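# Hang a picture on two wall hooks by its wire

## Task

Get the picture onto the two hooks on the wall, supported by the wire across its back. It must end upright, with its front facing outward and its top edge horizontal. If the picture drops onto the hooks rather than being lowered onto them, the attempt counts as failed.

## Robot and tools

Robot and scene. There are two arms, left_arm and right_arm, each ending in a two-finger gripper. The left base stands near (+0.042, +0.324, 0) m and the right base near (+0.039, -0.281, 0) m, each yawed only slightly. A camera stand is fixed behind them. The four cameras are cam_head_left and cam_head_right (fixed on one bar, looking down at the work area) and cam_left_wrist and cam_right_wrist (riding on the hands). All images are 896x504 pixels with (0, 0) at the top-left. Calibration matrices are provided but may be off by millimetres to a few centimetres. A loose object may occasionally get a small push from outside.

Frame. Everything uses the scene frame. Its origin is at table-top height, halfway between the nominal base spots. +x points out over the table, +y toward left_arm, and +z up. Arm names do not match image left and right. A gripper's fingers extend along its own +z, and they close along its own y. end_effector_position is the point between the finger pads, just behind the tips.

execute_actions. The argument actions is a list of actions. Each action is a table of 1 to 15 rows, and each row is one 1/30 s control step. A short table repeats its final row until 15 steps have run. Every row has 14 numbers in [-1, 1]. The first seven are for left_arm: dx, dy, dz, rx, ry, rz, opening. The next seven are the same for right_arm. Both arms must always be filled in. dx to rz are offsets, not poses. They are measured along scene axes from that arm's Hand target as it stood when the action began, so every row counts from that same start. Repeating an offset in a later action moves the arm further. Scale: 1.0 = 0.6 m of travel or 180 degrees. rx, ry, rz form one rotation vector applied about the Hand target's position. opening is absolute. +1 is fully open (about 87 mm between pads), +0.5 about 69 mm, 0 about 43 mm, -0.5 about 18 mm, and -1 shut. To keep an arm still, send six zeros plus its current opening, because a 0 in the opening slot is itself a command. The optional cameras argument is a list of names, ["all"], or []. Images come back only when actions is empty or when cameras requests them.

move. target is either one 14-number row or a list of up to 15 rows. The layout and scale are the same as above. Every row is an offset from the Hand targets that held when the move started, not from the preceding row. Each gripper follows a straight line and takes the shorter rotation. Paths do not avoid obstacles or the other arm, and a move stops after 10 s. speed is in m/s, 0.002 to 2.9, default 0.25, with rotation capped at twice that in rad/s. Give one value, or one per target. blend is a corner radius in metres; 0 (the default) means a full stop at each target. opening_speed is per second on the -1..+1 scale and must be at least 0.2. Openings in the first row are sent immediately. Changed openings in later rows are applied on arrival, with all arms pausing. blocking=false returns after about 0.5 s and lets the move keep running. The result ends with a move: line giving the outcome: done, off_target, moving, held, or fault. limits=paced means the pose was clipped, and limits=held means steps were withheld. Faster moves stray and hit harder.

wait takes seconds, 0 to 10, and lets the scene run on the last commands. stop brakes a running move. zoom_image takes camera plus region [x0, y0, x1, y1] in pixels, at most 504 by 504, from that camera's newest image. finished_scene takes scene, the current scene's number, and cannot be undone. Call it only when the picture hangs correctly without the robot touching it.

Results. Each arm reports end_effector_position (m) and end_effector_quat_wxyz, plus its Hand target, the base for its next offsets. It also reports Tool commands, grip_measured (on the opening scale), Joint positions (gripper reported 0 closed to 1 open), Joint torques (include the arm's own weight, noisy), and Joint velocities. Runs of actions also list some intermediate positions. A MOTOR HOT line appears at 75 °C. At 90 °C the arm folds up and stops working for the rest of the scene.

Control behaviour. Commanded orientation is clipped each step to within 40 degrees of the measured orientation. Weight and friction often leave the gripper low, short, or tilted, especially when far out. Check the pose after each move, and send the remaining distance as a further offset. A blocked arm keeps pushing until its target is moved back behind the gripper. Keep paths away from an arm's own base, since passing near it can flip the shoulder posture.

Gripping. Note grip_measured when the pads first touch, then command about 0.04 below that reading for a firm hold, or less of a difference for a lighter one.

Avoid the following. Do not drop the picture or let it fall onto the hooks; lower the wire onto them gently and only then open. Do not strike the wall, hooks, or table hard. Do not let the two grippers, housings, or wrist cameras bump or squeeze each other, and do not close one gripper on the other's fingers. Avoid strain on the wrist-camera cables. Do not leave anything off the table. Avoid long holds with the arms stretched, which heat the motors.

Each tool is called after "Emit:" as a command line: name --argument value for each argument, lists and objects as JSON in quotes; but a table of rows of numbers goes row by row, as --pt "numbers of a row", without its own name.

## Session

Emit:
execute_actions --actions '[]'

Scene clock: 0.00 s.
left_arm: end_effector_position=(+0.4199, +0.3621, +0.0372) grip_measured=+1.000 end_effector_quat_wxyz=(+0.557, -0.080, +0.822, +0.088) | right_arm: end_effector_position=(+0.4090, -0.2528, +0.0320) grip_measured=+0.998 end_effector_quat_wxyz=(+0.558, -0.040, +0.829, -0.008)
Joint positions: left_arm=[-0.031 1.596 0.373 0.838 -0.241 -0.038 1] | right_arm=[0.07 1.574 0.329 0.858 0.074 -0.032 0.999]
Joint velocities: within noise
Joint torques (N m): no reading
Heat: left arm: 27 °C; right arm: 27 °C.
Hand target: left_arm +0.4226, +0.3621, +0.0414; +0.562, -0.081, +0.819, +0.087 | right_arm +0.4116, -0.2525, +0.0362; +0.563, -0.039, +0.825, -0.008
Tool commands: left_gripper/opening=+1.0 right_gripper/opening=+1.0
camera_calibration:
cam_left_wrist: T_world_to_cam=[[0.252586, -0.965957, -0.0559147, 0.243118], [-0.925077, -0.224151, -0.306576, 0.501536], [0.283606, 0.129162, -0.950202, 0.0124185], [0, 0, 0, 1]] pos_world=[0.399029, 0.345657, 0.179153]
cam_right_wrist: T_world_to_cam=[[0.0790068, -0.994371, 0.0705999, -0.28752], [-0.934048, -0.098586, -0.343271, 0.392924], [0.348299, -0.038823, -0.936579, 0.0233898], [0, 0, 0, 1]] pos_world=[0.38158, -0.246257, 0.177085]

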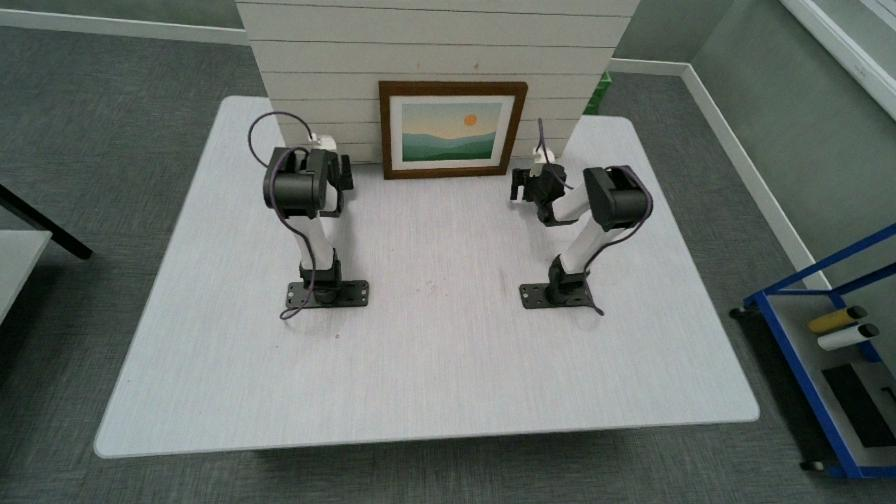

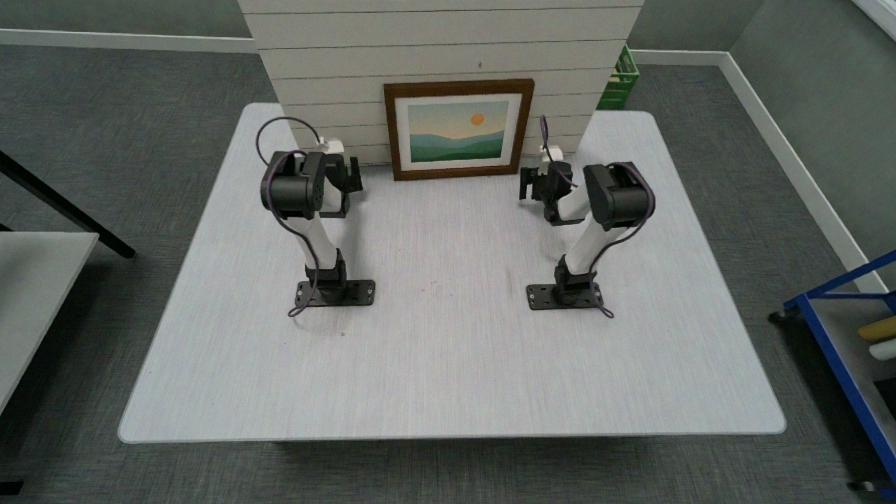

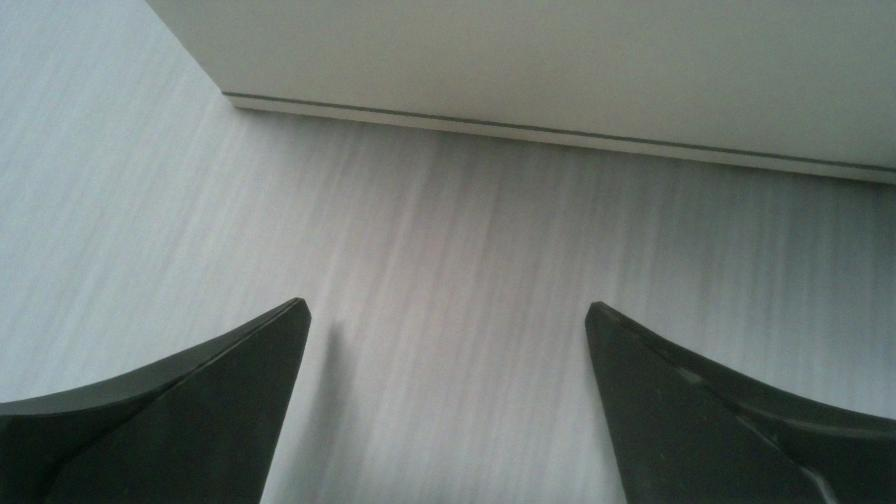

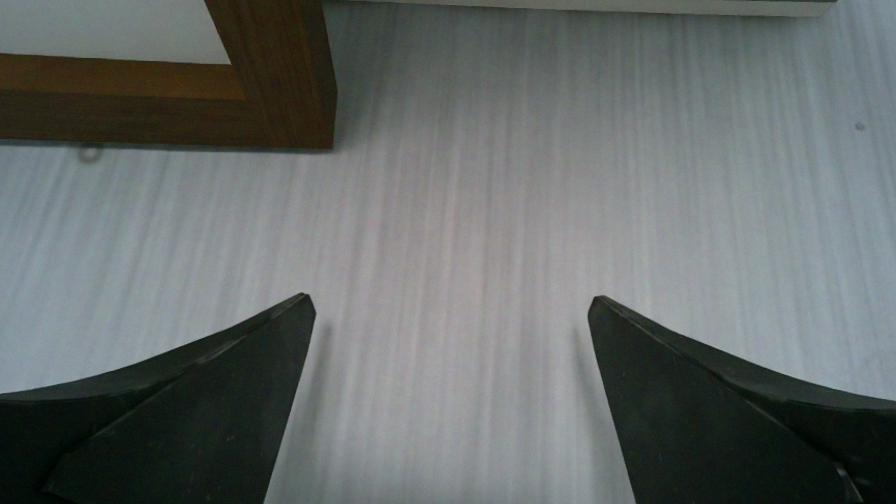

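Emit:
zoom_image --camera "cam_head_right" --region '[370, 30, 550, 190]'

Emit:
zoom_image --camera "cam_head_left" --region '[365, 30, 545, 190]'

Scaled by 2.800.

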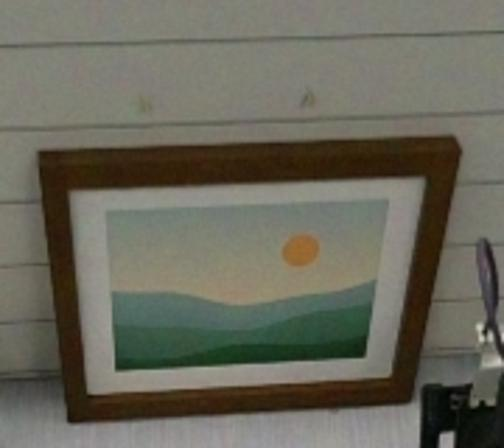

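Scaled by 2.800.

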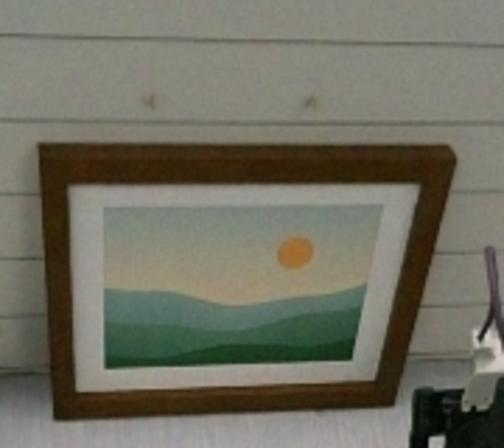

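Emit:
move --pt "-0.1 -0.05 0.25 -0.0064 -0.0616 -0.0449 1 -0.05 0.04 0.25 0.0229 -0.0621 0.0147 1" --pt "-0.063 -0.337 0.281 -0.0064 -0.0616 -0.0449 1 0.039 0.083 0.29 0.0229 -0.0621 0.0147 1" --blend 0.03 --cameras '["cam_left_wrist", "cam_right_wrist"]'

Scene clock: 5.73 s.
left_arm: end_effector_position=(+0.3822, +0.1639, +0.2028) grip_measured=+1.000 end_effector_quat_wxyz=(+0.639, -0.027, +0.768, +0.035) | right_arm: end_effector_position=(+0.4302, -0.2041, +0.2005) grip_measured=+0.998 end_effector_quat_wxyz=(+0.635, -0.046, +0.770, +0.030)
Joint positions: left_arm=[-0.81 1.242 0.731 0.231 -0.856 -0.194 1] | right_arm=[0.212 1.182 0.666 0.323 0.145 0.017 0.999]
Joint torques (N m): left_arm=[-0.49 -3.21 10.81 1.74 -0.23 -0.15] | right_arm=[0.29 -3.1 11.19 2.04 0.11 0.2]
Heat: left arm: 29 °C; right arm: 27 °C.
Hand target: left_arm +0.3847, +0.1598, +0.2099; +0.642, -0.037, +0.765, +0.031 | right_arm +0.4350, -0.2027, +0.2101; +0.642, -0.037, +0.765, +0.031
Off the commanded pose: left_arm 0.009 m, 1 deg | right_arm 0.011 m, 1 deg.
move: off_target (right_arm)
camera_calibration:
cam_left_wrist: T_world_to_cam=[[0.110391, -0.993754, -0.0163612, 0.121353], [-0.871751, -0.0889062, -0.481815, 0.466071], [0.477351, 0.0674511, -0.87612, 0.127199], [0, 0, 0, 1]] pos_world=[0.332183, 0.153452, 0.337987]
cam_right_wrist: T_world_to_cam=[[0.127951, -0.991369, 0.0285491, -0.264719], [-0.844968, -0.124037, -0.520234, 0.467306], [0.519285, 0.0424415, -0.853546, 0.102038], [0, 0, 0, 1]] pos_world=[0.375743, -0.208801, 0.33776]
Images, in order (width x height): cam_left_wrist 896x504, cam_right_wrist 896x504.

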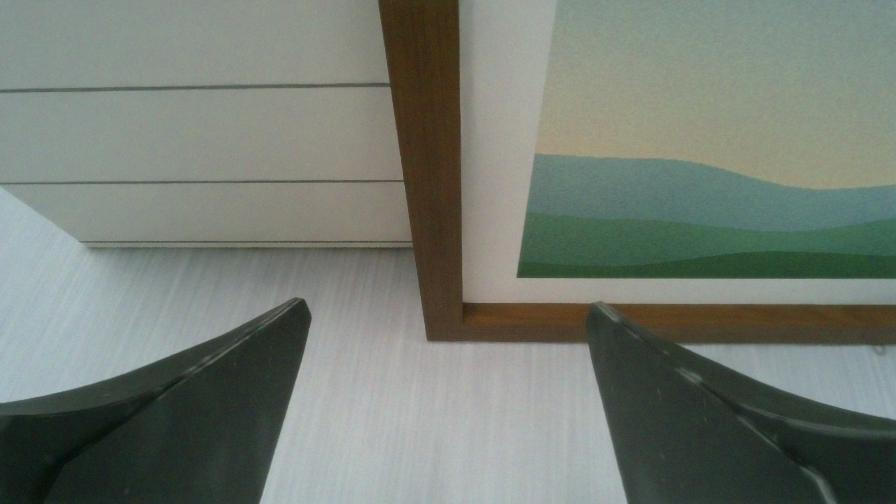

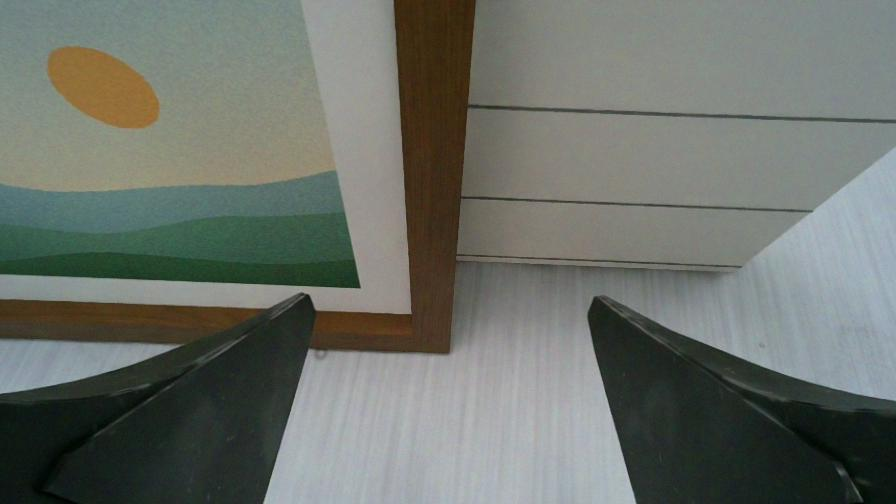

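Emit:
move --target '[0.095, 0.029, 0.004, 0, -0.006, 0, 1, 0.095, 0.022, 0.006, 0, -0.006, 0, 1]' --speed 0.12 --cameras '["cam_left_wrist", "cam_right_wrist"]'

Scene clock: 8.30 s.
left_arm: end_effector_position=(+0.4334, +0.1801, +0.2005) grip_measured=+1.000 end_effector_quat_wxyz=(+0.638, -0.033, +0.768, +0.037) | right_arm: end_effector_position=(+0.4832, -0.1903, +0.1987) grip_measured=+0.998 end_effector_quat_wxyz=(+0.632, -0.046, +0.773, +0.030)
Joint positions: left_arm=[-0.642 1.373 0.806 0.324 -0.704 -0.143 1] | right_arm=[0.212 1.422 0.837 0.382 0.145 0.017 0.999]
Joint torques (N m): left_arm=[0.61 -4.19 10.76 2.16 -0.02 0.09] | right_arm=[-0.21 -4.9 11.11 2.35 0.07 0.14]
Heat: left arm: 29 °C; right arm: 27 °C.
Hand target: left_arm +0.4417, +0.1773, +0.2123; +0.649, -0.037, +0.759, +0.030 | right_arm +0.4920, -0.1895, +0.2137; +0.649, -0.037, +0.759, +0.031
Off the commanded pose: left_arm 0.015 m, 2 deg | right_arm 0.017 m, 3 deg.
move: off_target (left_arm, right_arm)
camera_calibration:
cam_left_wrist: T_world_to_cam=[[0.121862, -0.992469, -0.0124652, 0.125805], [-0.871597, -0.100996, -0.479706, 0.512644], [0.474834, 0.0693227, -0.877341, 0.10065], [0, 0, 0, 1]] pos_world=[0.383696, 0.169655, 0.335791]
cam_right_wrist: T_world_to_cam=[[0.128256, -0.991298, 0.0296474, -0.258112], [-0.849307, -0.125222, -0.512833, 0.513248], [0.512082, 0.0405939, -0.857977, 0.0764739], [0, 0, 0, 1]] pos_world=[0.429848, -0.1947, 0.336475]
Images, in order (width x height): cam_left_wrist 896x504, cam_right_wrist 896x504.

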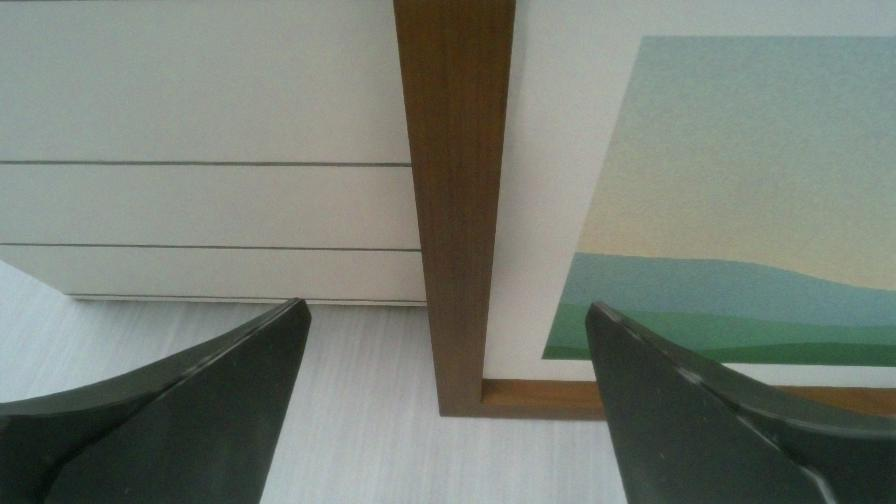

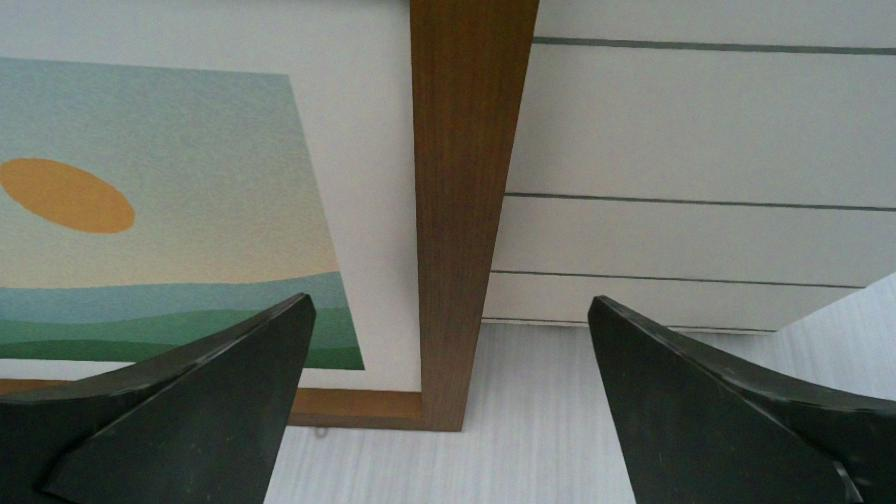

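Emit:
move --pt "0.0 -0.004 0 0 0 0 1 0 -0.001 0.005 0 0 0 1" --pt "0.06 0.002 0.001 0 0 0 1 0.057 0.005 0.007 0 0 0 1" --speed 0.05 --cameras '["cam_left_wrist", "cam_right_wrist"]'

Scene clock: 11.50 s.
left_arm: end_effector_position=(+0.4688, +0.1804, +0.2017) grip_measured=+1.000 end_effector_quat_wxyz=(+0.638, -0.034, +0.769, +0.036) | right_arm: end_effector_position=(+0.5169, -0.1864, +0.2053) grip_measured=+0.998 end_effector_quat_wxyz=(+0.635, -0.042, +0.771, +0.027)
Joint positions: left_arm=[-0.573 1.49 0.907 0.351 -0.637 -0.126 1] | right_arm=[0.202 1.546 0.969 0.382 0.145 0.017 0.999]
Joint torques (N m): left_arm=[0.77 -5.12 10.76 2.16 0.02 0.1] | right_arm=[-0.95 -5.76 11.36 2.29 -0.1 0.11]
Heat: left arm: 30 °C; right arm: 28 °C.
Hand target: left_arm +0.4777, +0.1784, +0.2129; +0.649, -0.037, +0.759, +0.030 | right_arm +0.5262, -0.1864, +0.2179; +0.649, -0.037, +0.759, +0.031
Off the commanded pose: left_arm 0.014 m, 2 deg | right_arm 0.016 m, 2 deg.
move: off_target (left_arm, right_arm)
camera_calibration:
cam_left_wrist: T_world_to_cam=[[0.12178, -0.992511, -0.00954438, 0.121342], [-0.871989, -0.102389, -0.478697, 0.544352], [0.474135, 0.0666184, -0.877928, 0.0858344], [0, 0, 0, 1]] pos_world=[0.419195, 0.170451, 0.337094]
cam_right_wrist: T_world_to_cam=[[0.118541, -0.992537, 0.0286177, -0.253688], [-0.846491, -0.11608, -0.519594, 0.547387], [0.519038, 0.0373686, -0.853934, 0.0597029], [0, 0, 0, 1]] pos_world=[0.462443, -0.190485, 0.342662]
Images, in order (width x height): cam_left_wrist 896x504, cam_right_wrist 896x504.

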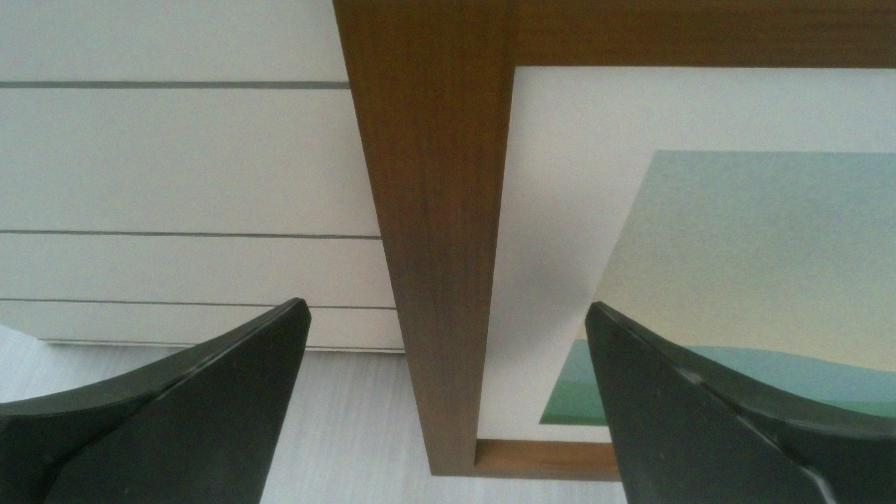

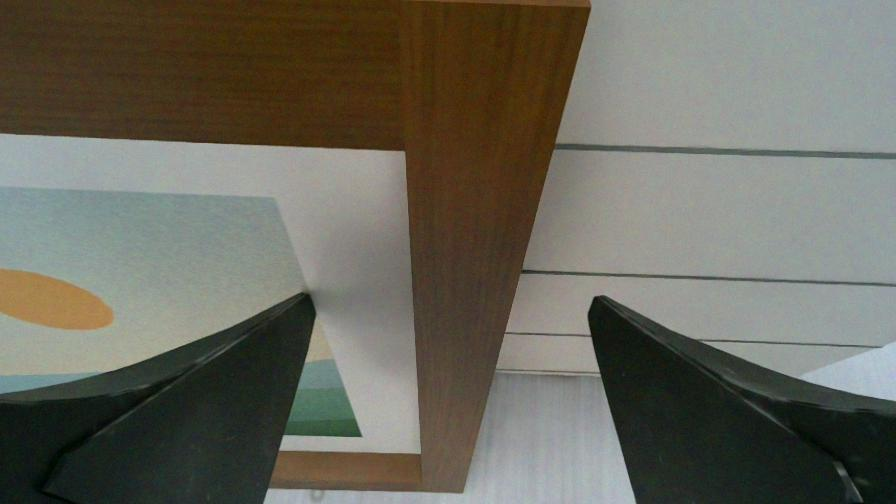

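Emit:
move --pt "0.004 -0.002 0 0 0 0 1 0 -0.005 0 0 0 0 1" --pt "0.004 -0.002 0 0 0 0 -1 0 -0.005 0 0 0 0 -1" --speed 0.05 --opening_speed 0.7 --cameras '["cam_left_wrist", "cam_right_wrist"]'

Scene clock: 15.93 s.
left_arm: end_effector_position=(+0.4717, +0.1809, +0.2018) grip_measured=-0.337 end_effector_quat_wxyz=(+0.638, -0.035, +0.769, +0.038) | right_arm: end_effector_position=(+0.5171, -0.1874, +0.2045) grip_measured=-0.353 end_effector_quat_wxyz=(+0.634, -0.045, +0.772, +0.032)
Joint positions: left_arm=[-0.569 1.5 0.917 0.352 -0.636 -0.124 0.332] | right_arm=[0.193 1.546 0.969 0.379 0.125 0.018 0.323]
Joint torques (N m): left_arm=[0.5 -5.14 10.77 2.17 -0.02 0.08] | right_arm=[-0.88 -5.96 11.1 2.32 0.02 0.09]
Heat: left arm: 31 °C; right arm: 29 °C.
Hand target: left_arm +0.4802, +0.1773, +0.2129; +0.649, -0.037, +0.759, +0.030 | right_arm +0.5262, -0.1894, +0.2179; +0.649, -0.037, +0.759, +0.031
Off the commanded pose: left_arm 0.014 m, 2 deg | right_arm 0.016 m, 2 deg.
move: off_target (left_arm, right_arm); target 2's new opening was sent with right_arm's hand 0.016 m and 2 deg from that target
camera_calibration:
cam_left_wrist: T_world_to_cam=[[0.125125, -0.992075, -0.0114558, 0.120052], [-0.87163, -0.104404, -0.478916, 0.547139], [0.473925, 0.0699097, -0.877786, 0.0839416], [0, 0, 0, 1]] pos_world=[0.422099, 0.170356, 0.337092]
cam_right_wrist: T_world_to_cam=[[0.128673, -0.991397, 0.0239701, -0.258755], [-0.847345, -0.12247, -0.516728, 0.545697], [0.515218, 0.0461782, -0.855814, 0.062968], [0, 0, 0, 1]] pos_world=[0.463246, -0.192605, 0.342068]
Images, in order (width x height): cam_left_wrist 896x504, cam_right_wrist 896x504.

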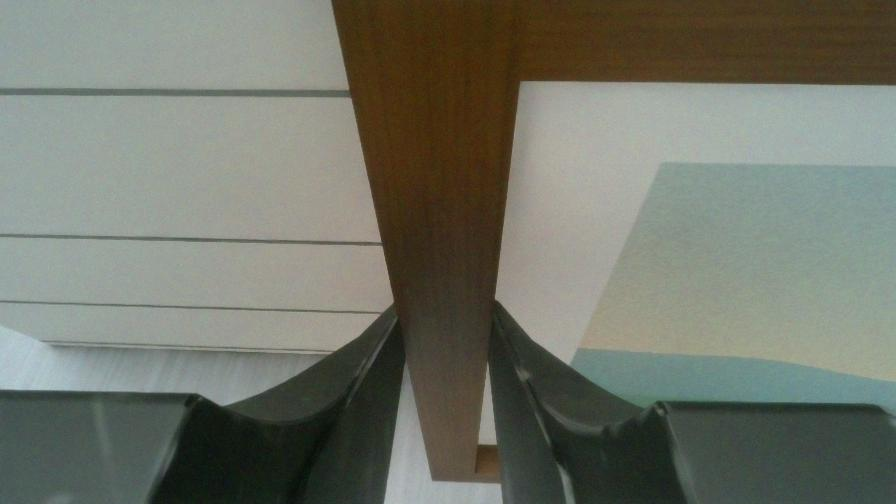

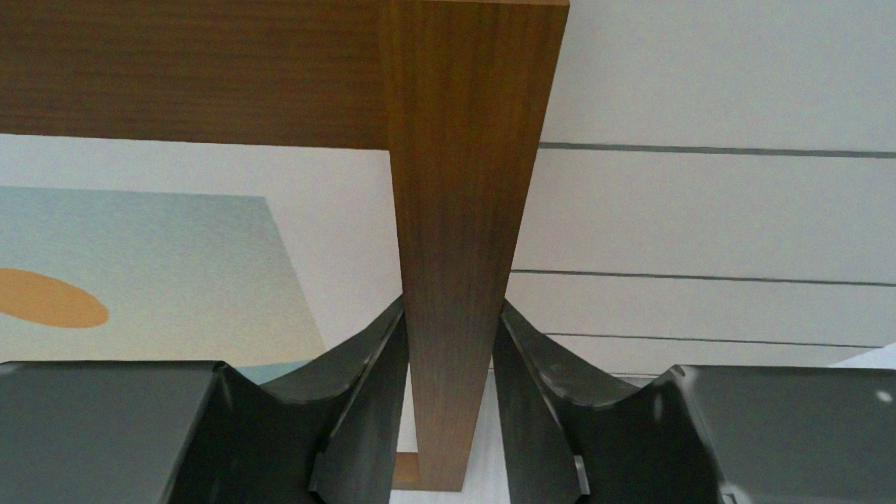

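Emit:
move --pt "-0.06 -0.006 0.02 0 0 0 -1 -0.06 -0.006 0.02 0 0 0 -1" --pt "-0.16 0.0 0.12 0 -0.01 0 -1 -0.16 0.0 0.124 0 -0.01 0 -1" --pt "-0.137 0.034 0.335 0 -0.045 0 -1 -0.137 0.034 0.339 0 -0.05 0 -1" --speed 0.13 --blend 0.015 --cameras '["all"]'

Emit:
zoom_image --camera "cam_head_right" --region '[350, 0, 570, 170]'

Scene clock: 19.77 s.
left_arm: end_effector_position=(+0.3934, +0.1987, +0.3778) grip_measured=-0.336 end_effector_quat_wxyz=(+0.669, -0.023, +0.741, +0.048) | right_arm: end_effector_position=(+0.4407, -0.1709, +0.3776) grip_measured=-0.350 end_effector_quat_wxyz=(+0.661, -0.039, +0.748, +0.029)
Joint positions: left_arm=[-0.695 1.193 1.31 -0.256 -0.767 -0.057 0.332] | right_arm=[0.34 1.266 1.368 -0.232 0.285 0.028 0.325]
Joint torques (N m): left_arm=[0.36 -3.77 12.66 2.51 -0.04 0.25] | right_arm=[0.88 -4.86 12.79 2.8 0.12 -0.34]
Heat: left arm: 32 °C; right arm: 30 °C.
Hand target: left_arm +0.3979, +0.1976, +0.4138; +0.701, -0.039, +0.711, +0.028 | right_arm +0.4440, -0.1690, +0.4214; +0.707, -0.040, +0.706, +0.028
Off the commanded pose: left_arm 0.036 m, 6 deg | right_arm 0.044 m, 7 deg.
move: off_target (left_arm, right_arm)
camera_calibration:
cam_left_wrist: T_world_to_cam=[[0.120855, -0.992068, -0.0345682, 0.159968], [-0.82992, -0.0818729, -0.551842, 0.571795], [0.544634, 0.0953814, -0.833232, 0.224594], [0, 0, 0, 1]] pos_world=[0.33289, 0.184091, 0.508209]
cam_right_wrist: T_world_to_cam=[[0.113989, -0.993115, 0.026996, -0.231641], [-0.809418, -0.108592, -0.577105, 0.580902], [0.576063, 0.0439327, -0.816224, 0.207597], [0, 0, 0, 1]] pos_world=[0.377009, -0.176085, 0.51094]

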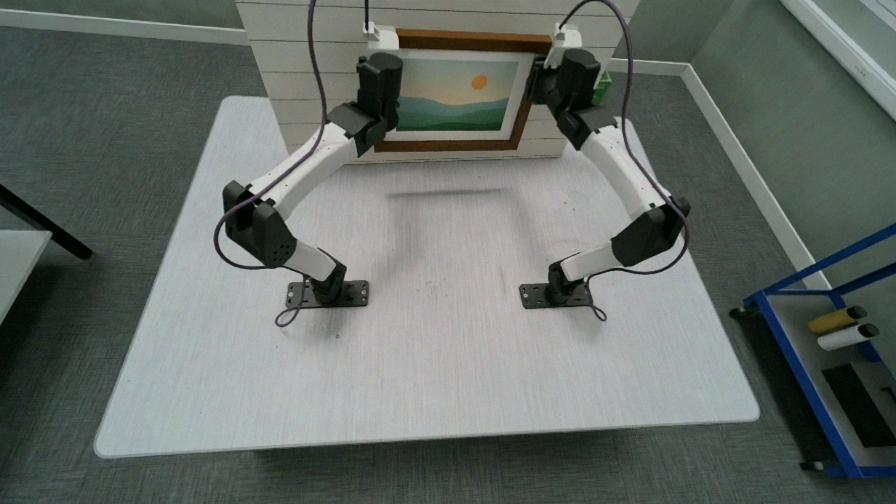

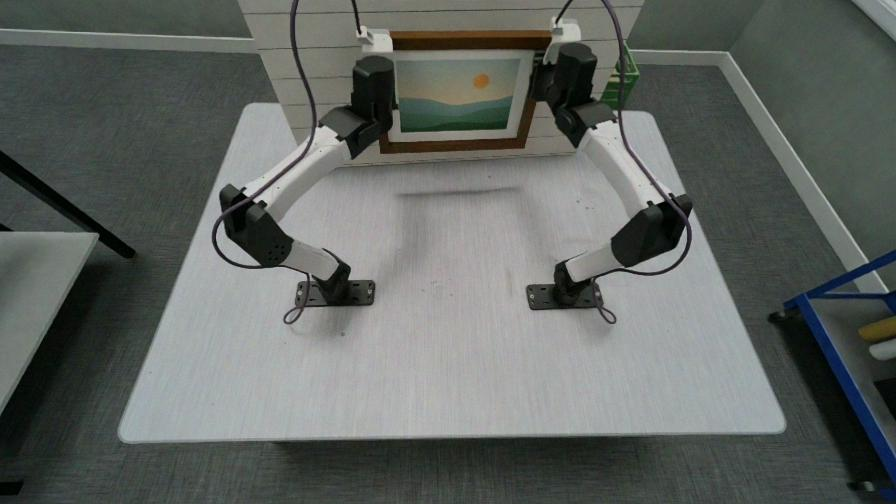

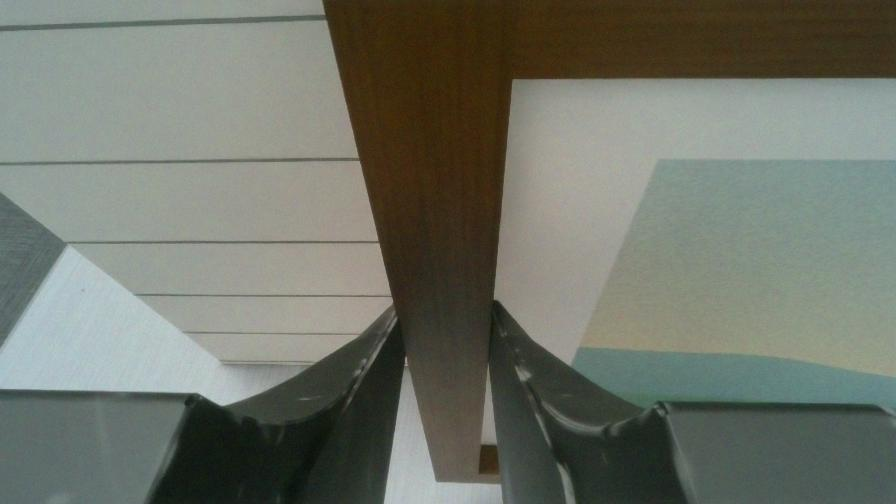

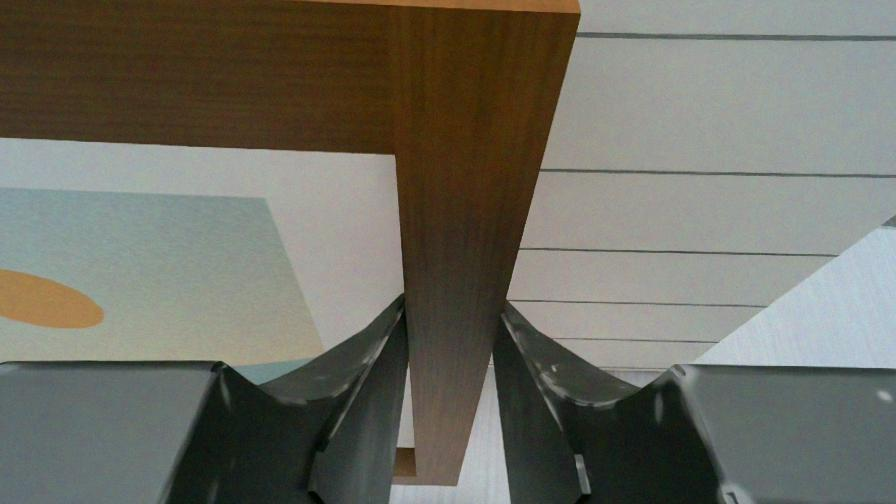

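Scaled by 2.291.

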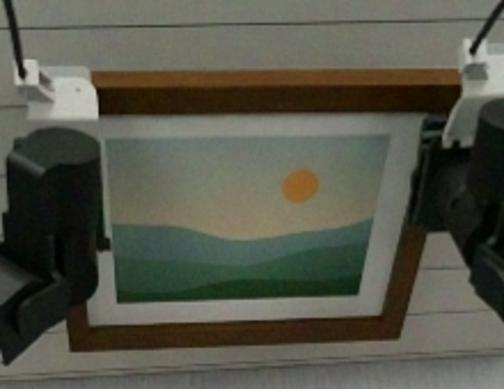

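Emit:
move --target '[0.112, 0.017, 0.008, 0, -0.006, 0, -1, 0.112, 0.017, 0.02, 0, -0.01, 0, -1]' --speed 0.07

Emit:
move --target '[0.01, 0.001, 0, 0, 0, 0, -1, 0.01, 0.001, 0, 0, 0, 0, -1]' --speed 0.04

Scene clock: 22.30 s.
left_arm: end_effector_position=(+0.4550, +0.2094, +0.3695) grip_measured=-0.334 end_effector_quat_wxyz=(+0.658, -0.027, +0.751, +0.044) | right_arm: end_effector_position=(+0.5003, -0.1606, +0.3737) grip_measured=-0.349 end_effector_quat_wxyz=(+0.654, -0.039, +0.755, +0.021)
Joint positions: left_arm=[-0.521 1.36 1.416 -0.213 -0.592 -0.058 0.333] | right_arm=[0.305 1.49 1.55 -0.21 0.261 0.019 0.325]
Joint torques (N m): left_arm=[0.32 -5.42 13.41 2.94 -0.09 0.38] | right_arm=[-0.44 -7.05 13.86 3.25 -0.09 -0.37]
Heat: left arm: 32 °C; right arm: 31 °C.
Hand target: left_arm +0.4651, +0.2079, +0.4188; +0.708, -0.039, +0.704, +0.027 | right_arm +0.5112, -0.1587, +0.4333; +0.718, -0.040, +0.695, +0.027
Off the commanded pose: left_arm 0.050 m, 8 deg | right_arm 0.061 m, 10 deg.
move: off_target (left_arm, right_arm)

Scene clock: 23.13 s.
left_arm: end_effector_position=(+0.4609, +0.2098, +0.3683) grip_measured=-0.334 end_effector_quat_wxyz=(+0.657, -0.027, +0.752, +0.043) | right_arm: end_effector_position=(+0.5061, -0.1603, +0.3724) grip_measured=-0.349 end_effector_quat_wxyz=(+0.653, -0.039, +0.756, +0.020)
Joint positions: left_arm=[-0.509 1.379 1.428 -0.209 -0.579 -0.058 0.333] | right_arm=[0.3 1.511 1.568 -0.209 0.257 0.018 0.325]
Joint torques (N m): left_arm=[0.31 -5.72 13.52 2.94 -0.09 0.38] | right_arm=[-0.42 -7.21 14.05 3.26 -0.1 -0.37]
Heat: left arm: 33 °C; right arm: 31 °C.
Hand target: left_arm +0.4711, +0.2085, +0.4188; +0.708, -0.039, +0.704, +0.027 | right_arm +0.5172, -0.1582, +0.4332; +0.718, -0.040, +0.695, +0.027
Off the commanded pose: left_arm 0.052 m, 8 deg | right_arm 0.062 m, 10 deg.
move: off_target (left_arm, right_arm)

Emit:
move --target '[0.008, 0.0, 0, 0, -0.018, 0, -1, 0.008, 0.0, -0.001, 0, -0.018, 0, -1]' --speed 0.04

Emit:
move --target '[0.008, 0.0005, 0, 0, 0, 0, -1, 0.008, 0.0005, 0, 0, 0, 0, -1]' --speed 0.03

Emit:
move --target '[0.008, 0.0005, 0, 0, 0, 0, -1, 0.008, 0.0005, 0, 0, 0, 0, -1]' --speed 0.03

Scene clock: 25.80 s.
left_arm: end_effector_position=(+0.4690, +0.2106, +0.3856) grip_measured=-0.334 end_effector_quat_wxyz=(+0.687, -0.031, +0.725, +0.041) | right_arm: end_effector_position=(+0.5147, -0.1593, +0.3924) grip_measured=-0.350 end_effector_quat_wxyz=(+0.685, -0.041, +0.727, +0.022)
Joint positions: left_arm=[-0.502 1.382 1.417 -0.099 -0.579 -0.018 0.333] | right_arm=[0.296 1.519 1.568 -0.111 0.25 -0.009 0.325]
Joint torques (N m): left_arm=[0.21 -5.76 9.65 3.04 0.03 0.23] | right_arm=[-0.43 -7.21 9.22 3.38 -0.11 -0.28]
Heat: left arm: 34 °C; right arm: 32 °C.
Hand target: left_arm +0.4759, +0.2084, +0.4186; +0.728, -0.040, +0.684, +0.026 | right_arm +0.5220, -0.1581, +0.4326; +0.737, -0.041, +0.674, +0.026
Off the commanded pose: left_arm 0.034 m, 7 deg | right_arm 0.041 m, 8 deg.
move: off_target (left_arm, right_arm)

Scene clock: 26.73 s.
left_arm: end_effector_position=(+0.4738, +0.2111, +0.3807) grip_measured=-0.334 end_effector_quat_wxyz=(+0.684, -0.030, +0.728, +0.044) | right_arm: end_effector_position=(+0.5195, -0.1592, +0.3864) grip_measured=-0.350 end_effector_quat_wxyz=(+0.683, -0.041, +0.729, +0.021)
Joint positions: left_arm=[-0.494 1.396 1.416 -0.092 -0.572 -0.017 0.333] | right_arm=[0.292 1.533 1.564 -0.1 0.246 -0.009 0.325]
Joint torques (N m): left_arm=[0.21 -6.16 10.56 3.03 0.04 0.28] | right_arm=[-0.4 -7.5 10.61 3.32 -0.11 -0.29]
Heat: left arm: 34 °C; right arm: 33 °C.
Hand target: left_arm +0.4806, +0.2088, +0.4189; +0.728, -0.040, +0.684, +0.026 | right_arm +0.5268, -0.1579, +0.4328; +0.737, -0.041, +0.674, +0.026
Off the commanded pose: left_arm 0.039 m, 7 deg | right_arm 0.047 m, 9 deg.
move: off_target (left_arm, right_arm)

Scene clock: 27.50 s.
left_arm: end_effector_position=(+0.4764, +0.2116, +0.3786) grip_measured=-0.334 end_effector_quat_wxyz=(+0.683, -0.029, +0.729, +0.044) | right_arm: end_effector_position=(+0.5227, -0.1588, +0.3835) grip_measured=-0.349 end_effector_quat_wxyz=(+0.682, -0.041, +0.730, +0.022)
Joint positions: left_arm=[-0.488 1.403 1.416 -0.088 -0.566 -0.017 0.333] | right_arm=[0.289 1.543 1.564 -0.093 0.243 -0.007 0.325]
Joint torques (N m): left_arm=[0.62 -5.82 11.43 3.03 0.06 0.27] | right_arm=[-0.5 -7.25 11.84 3.28 -0.11 -0.3]
Heat: left arm: 34 °C; right arm: 33 °C.
Hand target: left_arm +0.4855, +0.2091, +0.4188; +0.728, -0.040, +0.684, +0.026 | right_arm +0.5316, -0.1576, +0.4328; +0.737, -0.041, +0.674, +0.026
Off the commanded pose: left_arm 0.041 m, 8 deg | right_arm 0.050 m, 9 deg.
move: off_target (left_arm, right_arm)

Emit:
move --target '[-0.003, 0, -0.04, 0, 0, 0, -1, -0.003, 0, -0.046, 0, 0, 0, -1]' --speed 0.04

Emit:
move --target '[0, 0, -0.03, 0, 0, 0, -1, 0, 0, -0.03, 0, 0, 0, -1]' --speed 0.03

Emit:
move --target '[0, 0, -0.02, 0, 0, 0, -1, 0, 0, -0.02, 0, 0, 0, -1]' --speed 0.03

Scene clock: 29.30 s.
left_arm: end_effector_position=(+0.4780, +0.2125, +0.3702) grip_measured=-0.335 end_effector_quat_wxyz=(+0.693, -0.034, +0.718, +0.044) | right_arm: end_effector_position=(+0.5244, -0.1588, +0.3759) grip_measured=-0.349 end_effector_quat_wxyz=(+0.696, -0.041, +0.716, +0.021)
Joint positions: left_arm=[-0.488 1.391 1.341 0.009 -0.574 -0.006 0.333] | right_arm=[0.289 1.526 1.476 0.019 0.243 -0.02 0.325]
Joint torques (N m): left_arm=[0.31 -6.04 8.5 2.97 0.15 0.16] | right_arm=[-0.46 -7.25 8.21 3.21 -0.13 -0.17]
Heat: left arm: 35 °C; right arm: 34 °C.
Hand target: left_arm +0.4837, +0.2091, +0.3948; +0.728, -0.040, +0.684, +0.026 | right_arm +0.5298, -0.1577, +0.4052; +0.737, -0.041, +0.674, +0.026
Off the commanded pose: left_arm 0.026 m, 6 deg | right_arm 0.030 m, 7 deg.
move: off_target (left_arm, right_arm)

Scene clock: 30.30 s.
left_arm: end_effector_position=(+0.4787, +0.2122, +0.3528) grip_measured=-0.335 end_effector_quat_wxyz=(+0.695, -0.034, +0.717, +0.044) | right_arm: end_effector_position=(+0.5244, -0.1589, +0.3594) grip_measured=-0.349 end_effector_quat_wxyz=(+0.698, -0.042, +0.715, +0.021)
Joint positions: left_arm=[-0.488 1.382 1.26 0.085 -0.574 -0.005 0.333] | right_arm=[0.289 1.514 1.394 0.095 0.243 -0.023 0.325]
Joint torques (N m): left_arm=[0.32 -6.11 8.58 2.93 0.18 0.15] | right_arm=[-0.49 -7.09 8.27 3.17 -0.13 -0.15]
Heat: left arm: 35 °C; right arm: 34 °C.
Hand target: left_arm +0.4837, +0.2091, +0.3767; +0.728, -0.040, +0.684, +0.026 | right_arm +0.5298, -0.1576, +0.3872; +0.737, -0.041, +0.674, +0.026
Off the commanded pose: left_arm 0.025 m, 6 deg | right_arm 0.028 m, 6 deg.
move: off_target (left_arm, right_arm)

Scene clock: 31.17 s.
left_arm: end_effector_position=(+0.4791, +0.2120, +0.3411) grip_measured=-0.335 end_effector_quat_wxyz=(+0.696, -0.035, +0.716, +0.043) | right_arm: end_effector_position=(+0.5244, -0.1590, +0.3484) grip_measured=-0.349 end_effector_quat_wxyz=(+0.699, -0.042, +0.713, +0.021)
Joint positions: left_arm=[-0.488 1.379 1.208 0.137 -0.574 -0.005 0.333] | right_arm=[0.289 1.509 1.342 0.145 0.243 -0.024 0.325]
Joint torques (N m): left_arm=[0.32 -6.19 8.69 2.87 0.16 0.16] | right_arm=[-0.47 -6.98 8.38 3.16 -0.14 -0.13]
Heat: left arm: 36 °C; right arm: 34 °C.
Hand target: left_arm +0.4837, +0.2091, +0.3647; +0.728, -0.040, +0.684, +0.026 | right_arm +0.5298, -0.1576, +0.3752; +0.737, -0.041, +0.674, +0.026
Off the commanded pose: left_arm 0.024 m, 6 deg | right_arm 0.027 m, 6 deg.
move: off_target (left_arm, right_arm)

Emit:
move --target '[0, 0, -0.016, 0, 0, 0, -1, 0, 0, -0.024, 0, 0, 0, -1]' --speed 0.03

Emit:
move --target '[0, 0, -0.018, 0, 0, 0, -1, 0, 0, -0.018, 0, 0, 0, -1]' --speed 0.03

Emit:
move --target '[0, 0, -0.018, 0, 0, 0, -1, 0, 0, -0.018, 0, 0, 0, -1]' --speed 0.03

Scene clock: 33.00 s.
left_arm: end_effector_position=(+0.4793, +0.2120, +0.3308) grip_measured=-0.335 end_effector_quat_wxyz=(+0.695, -0.035, +0.716, +0.044) | right_arm: end_effector_position=(+0.5244, -0.1591, +0.3373) grip_measured=-0.349 end_effector_quat_wxyz=(+0.703, -0.042, +0.710, +0.021)
Joint positions: left_arm=[-0.488 1.378 1.168 0.175 -0.575 -0.005 0.333] | right_arm=[0.289 1.505 1.285 0.209 0.243 -0.026 0.325]
Joint torques (N m): left_arm=[0.31 -6.34 8.65 2.85 0.16 0.17] | right_arm=[-0.51 -6.71 8.39 3.05 -0.14 -0.11]
Heat: left arm: 36 °C; right arm: 35 °C.
Hand target: left_arm +0.4837, +0.2091, +0.3552; +0.728, -0.040, +0.684, +0.026 | right_arm +0.5298, -0.1577, +0.3608; +0.737, -0.041, +0.674, +0.026
Off the commanded pose: left_arm 0.025 m, 6 deg | right_arm 0.024 m, 6 deg.
move: off_target (left_arm, right_arm)

Scene clock: 34.00 s.
left_arm: end_effector_position=(+0.4773, +0.2105, +0.3054) grip_measured=-0.335 end_effector_quat_wxyz=(+0.682, -0.025, +0.730, +0.044) | right_arm: end_effector_position=(+0.5227, -0.1588, +0.3091) grip_measured=-0.349 end_effector_quat_wxyz=(+0.686, -0.041, +0.726, +0.022)
Joint positions: left_arm=[-0.488 1.377 1.105 0.194 -0.561 -0.011 0.333] | right_arm=[0.289 1.509 1.221 0.228 0.243 -0.009 0.325]
Joint torques (N m): left_arm=[0.27 -7.06 10.03 3.07 -0.03 0.21] | right_arm=[-0.4 -7.73 9.76 3.3 -0.11 -0.28]
Heat: left arm: 37 °C; right arm: 35 °C.
Hand target: left_arm +0.4837, +0.2091, +0.3444; +0.728, -0.040, +0.684, +0.026 | right_arm +0.5298, -0.1576, +0.3499; +0.737, -0.041, +0.674, +0.026
Off the commanded pose: left_arm 0.040 m, 8 deg | right_arm 0.042 m, 8 deg.
move: off_target (left_arm, right_arm)

Scene clock: 34.90 s.
left_arm: end_effector_position=(+0.4776, +0.2102, +0.2993) grip_measured=-0.335 end_effector_quat_wxyz=(+0.686, -0.028, +0.726, +0.041) | right_arm: end_effector_position=(+0.5229, -0.1588, +0.3039) grip_measured=-0.349 end_effector_quat_wxyz=(+0.691, -0.040, +0.721, +0.023)
Joint positions: left_arm=[-0.488 1.377 1.069 0.244 -0.56 -0.013 0.333] | right_arm=[0.289 1.509 1.186 0.278 0.243 -0.01 0.325]
Joint torques (N m): left_arm=[0.29 -6.65 9.63 2.98 -0.01 0.23] | right_arm=[-0.42 -7.31 9.4 3.26 -0.11 -0.28]
Heat: left arm: 37 °C; right arm: 36 °C.
Hand target: left_arm +0.4837, +0.2091, +0.3336; +0.728, -0.040, +0.684, +0.026 | right_arm +0.5298, -0.1576, +0.3392; +0.737, -0.041, +0.674, +0.026
Off the commanded pose: left_arm 0.035 m, 7 deg | right_arm 0.036 m, 8 deg.
move: off_target (left_arm, right_arm)

Emit:
move --target '[0, 0, -0.018, 0, 0, 0, -1, 0, 0, -0.018, 0, 0, 0, -1]' --speed 0.03 --cameras '["all"]'

Emit:
zoom_image --camera "cam_head_right" --region '[350, 10, 570, 180]'

Scene clock: 36.43 s.
left_arm: end_effector_position=(+0.4783, +0.2100, +0.2971) grip_measured=-0.336 end_effector_quat_wxyz=(+0.695, -0.031, +0.717, +0.038) | right_arm: end_effector_position=(+0.5235, -0.1590, +0.3027) grip_measured=-0.350 end_effector_quat_wxyz=(+0.701, -0.039, +0.711, +0.024)
Joint positions: left_arm=[-0.488 1.377 1.035 0.306 -0.56 -0.008 0.332] | right_arm=[0.289 1.509 1.154 0.339 0.243 -0.018 0.325]
Joint torques (N m): left_arm=[0.34 -5.97 9.42 2.82 0.01 0.18] | right_arm=[-0.49 -6.61 9.01 3.05 -0.13 -0.19]
Heat: left arm: 37 °C; right arm: 36 °C.
Hand target: left_arm +0.4837, +0.2091, +0.3228; +0.728, -0.040, +0.684, +0.026 | right_arm +0.5298, -0.1577, +0.3283; +0.737, -0.041, +0.674, +0.026
Off the commanded pose: left_arm 0.026 m, 6 deg | right_arm 0.027 m, 6 deg.
move: off_target (left_arm, right_arm)
camera_calibration:
cam_left_wrist: T_world_to_cam=[[0.119583, -0.992812, -0.00498354, 0.15019], [-0.788496, -0.0919205, -0.608132, 0.597687], [0.603302, 0.0766514, -0.793821, 0.0741671], [0, 0, 0, 1]] pos_world=[0.408568, 0.198365, 0.423096]
cam_right_wrist: T_world_to_cam=[[0.105036, -0.993581, 0.0420129, -0.227224], [-0.742158, -0.106437, -0.66172, 0.596668], [0.661944, 0.0383241, -0.748573, 0.0317514], [0, 0, 0, 1]] pos_world=[0.445671, -0.163474, 0.428142]

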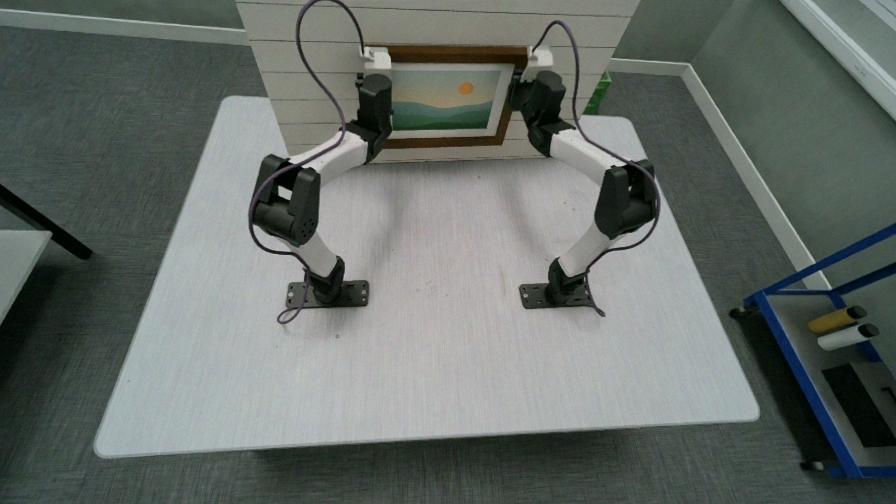

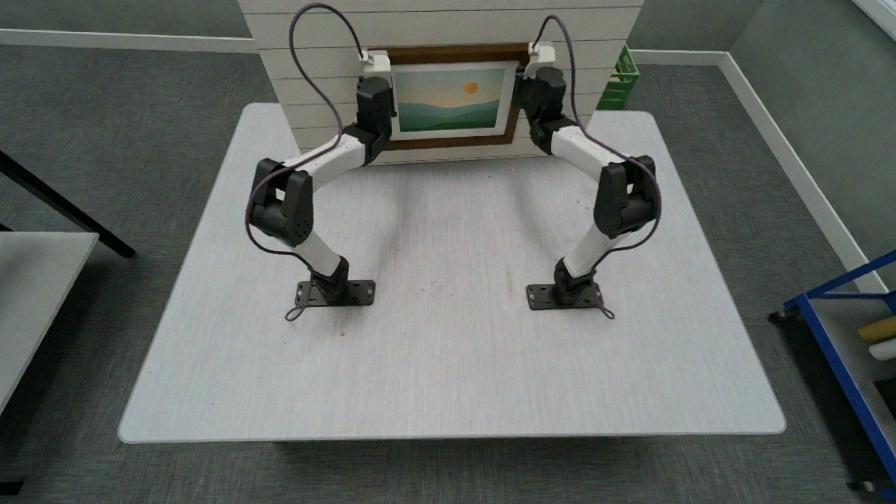

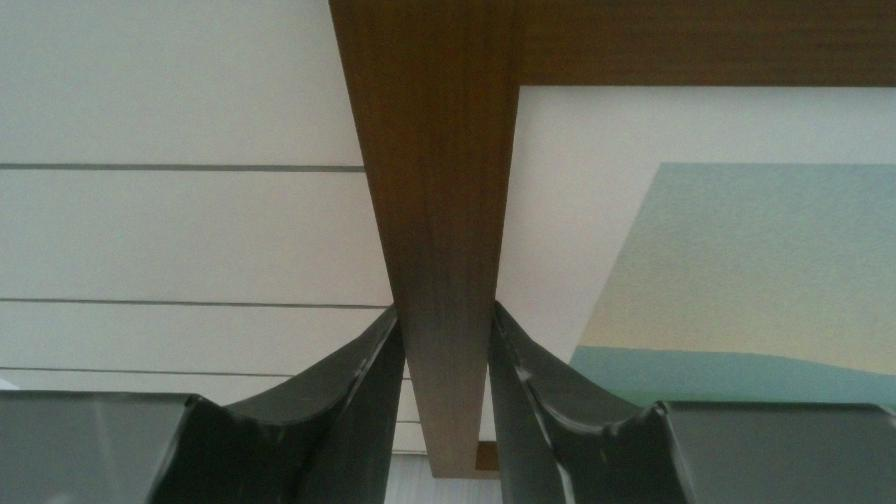

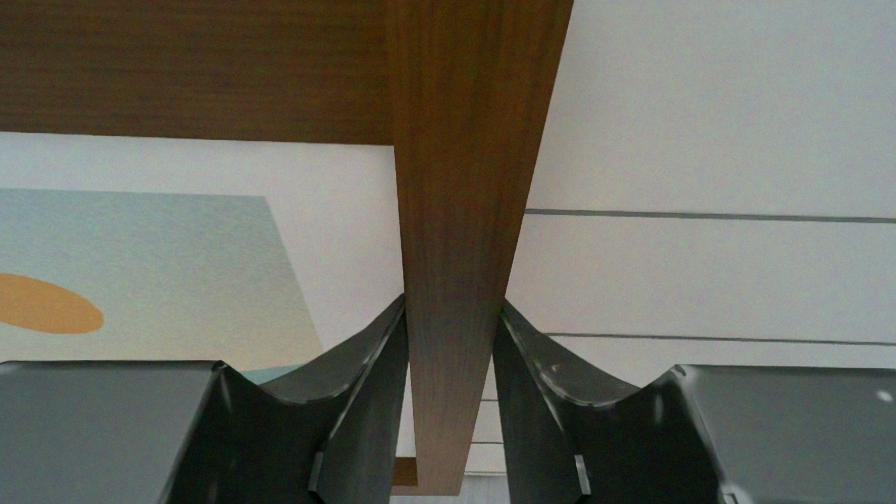

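Scaled by 2.291.

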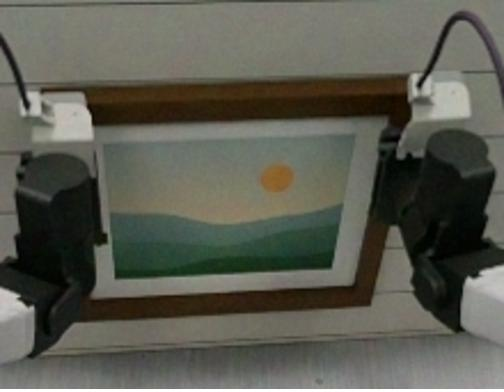

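Emit:
move --target '[0, 0, -0.018, 0, 0, 0, -1, 0, 0, -0.018, 0, 0, 0, -1]' --speed 0.03

Emit:
move --target '[0, 0, -0.018, 0, 0, 0, -1, 0, 0, -0.018, 0, 0, 0, -1]' --speed 0.03

Scene clock: 38.07 s.
left_arm: end_effector_position=(+0.4788, +0.2102, +0.2965) grip_measured=-0.337 end_effector_quat_wxyz=(+0.705, -0.032, +0.708, +0.037) | right_arm: end_effector_position=(+0.5237, -0.1588, +0.3017) grip_measured=-0.350 end_effector_quat_wxyz=(+0.711, -0.040, +0.702, +0.024)
Joint positions: left_arm=[-0.488 1.377 1.004 0.368 -0.56 0.004 0.332] | right_arm=[0.289 1.509 1.123 0.397 0.241 -0.025 0.325]
Joint torques (N m): left_arm=[0.4 -5.16 8.7 2.66 0.03 0.08] | right_arm=[-0.51 -5.82 8.51 2.92 -0.12 -0.12]
Heat: left arm: 37 °C; right arm: 37 °C.
Hand target: left_arm +0.4837, +0.2091, +0.3120; +0.728, -0.040, +0.684, +0.026 | right_arm +0.5298, -0.1576, +0.3176; +0.737, -0.041, +0.674, +0.026
Off the commanded pose: left_arm 0.016 m, 4 deg | right_arm 0.017 m, 4 deg.
move: off_target (left_arm, right_arm)

Scene clock: 38.97 s.
left_arm: end_effector_position=(+0.4791, +0.2103, +0.2958) grip_measured=-0.338 end_effector_quat_wxyz=(+0.715, -0.034, +0.698, +0.034) | right_arm: end_effector_position=(+0.5237, -0.1589, +0.3008) grip_measured=-0.352 end_effector_quat_wxyz=(+0.721, -0.038, +0.692, +0.026)
Joint positions: left_arm=[-0.488 1.379 0.973 0.434 -0.559 0.015 0.331] | right_arm=[0.289 1.51 1.092 0.46 0.24 -0.029 0.324]
Joint torques (N m): left_arm=[0.47 -4.37 8.23 2.47 0.04 -0.03] | right_arm=[-0.54 -5.03 8.18 2.73 -0.13 -0.09]
Heat: left arm: 38 °C; right arm: 37 °C.
Hand target: left_arm +0.4837, +0.2091, +0.3011; +0.728, -0.040, +0.684, +0.026 | right_arm +0.5298, -0.1576, +0.3067; +0.737, -0.041, +0.674, +0.026
Off the commanded pose: left_arm 0.007 m, 2 deg | right_arm 0.009 m, 3 deg.
move: off_target (right_arm)

Emit:
move --target '[-0.03, -0.003, 0, 0, 0, 0, -1, -0.03, -0.003, 0, 0, 0, 0, -1]' --speed 0.04

Emit:
move --target '[-0.025, -0.002, 0, 0, 0, 0, -1, -0.025, -0.002, 0, 0, 0, 0, -1]' --speed 0.04

Scene clock: 40.40 s.
left_arm: end_effector_position=(+0.4720, +0.2088, +0.2939) grip_measured=-0.338 end_effector_quat_wxyz=(+0.720, -0.036, +0.692, +0.032) | right_arm: end_effector_position=(+0.5172, -0.1601, +0.3003) grip_measured=-0.354 end_effector_quat_wxyz=(+0.730, -0.037, +0.682, +0.029)
Joint positions: left_arm=[-0.503 1.358 0.933 0.471 -0.574 0.018 0.331] | right_arm=[0.291 1.487 1.04 0.516 0.24 -0.032 0.323]
Joint torques (N m): left_arm=[-1.11 -7.62 7.53 2.03 -0.15 -0.02] | right_arm=[0.44 -8.21 7.08 2.11 -0.02 -0.08]
Heat: left arm: 37 °C; right arm: 37 °C.
Hand target: left_arm +0.4657, +0.2073, +0.3011; +0.728, -0.040, +0.684, +0.026 | right_arm +0.5117, -0.1593, +0.3067; +0.737, -0.041, +0.674, +0.026
Off the commanded pose: left_arm 0.010 m, 2 deg | right_arm 0.008 m, 1 deg.
move: done

Scene clock: 41.17 s.
left_arm: end_effector_position=(+0.4580, +0.2072, +0.2956) grip_measured=-0.338 end_effector_quat_wxyz=(+0.723, -0.038, +0.689, +0.029) | right_arm: end_effector_position=(+0.5033, -0.1606, +0.3035) grip_measured=-0.354 end_effector_quat_wxyz=(+0.734, -0.040, +0.677, +0.030)
Joint positions: left_arm=[-0.532 1.309 0.895 0.472 -0.602 0.018 0.331] | right_arm=[0.301 1.433 0.993 0.521 0.243 -0.038 0.323]
Joint torques (N m): left_arm=[-1.32 -7.41 7.57 1.9 -0.19 0.01] | right_arm=[0.69 -7.94 6.89 1.99 0.08 -0.02]
Heat: left arm: 37 °C; right arm: 36 °C.
Hand target: left_arm +0.4507, +0.2061, +0.3012; +0.728, -0.040, +0.684, +0.026 | right_arm +0.4967, -0.1606, +0.3068; +0.737, -0.041, +0.674, +0.026
Off the commanded pose: left_arm 0.009 m, 1 deg | right_arm 0.007 m, 1 deg.
move: done


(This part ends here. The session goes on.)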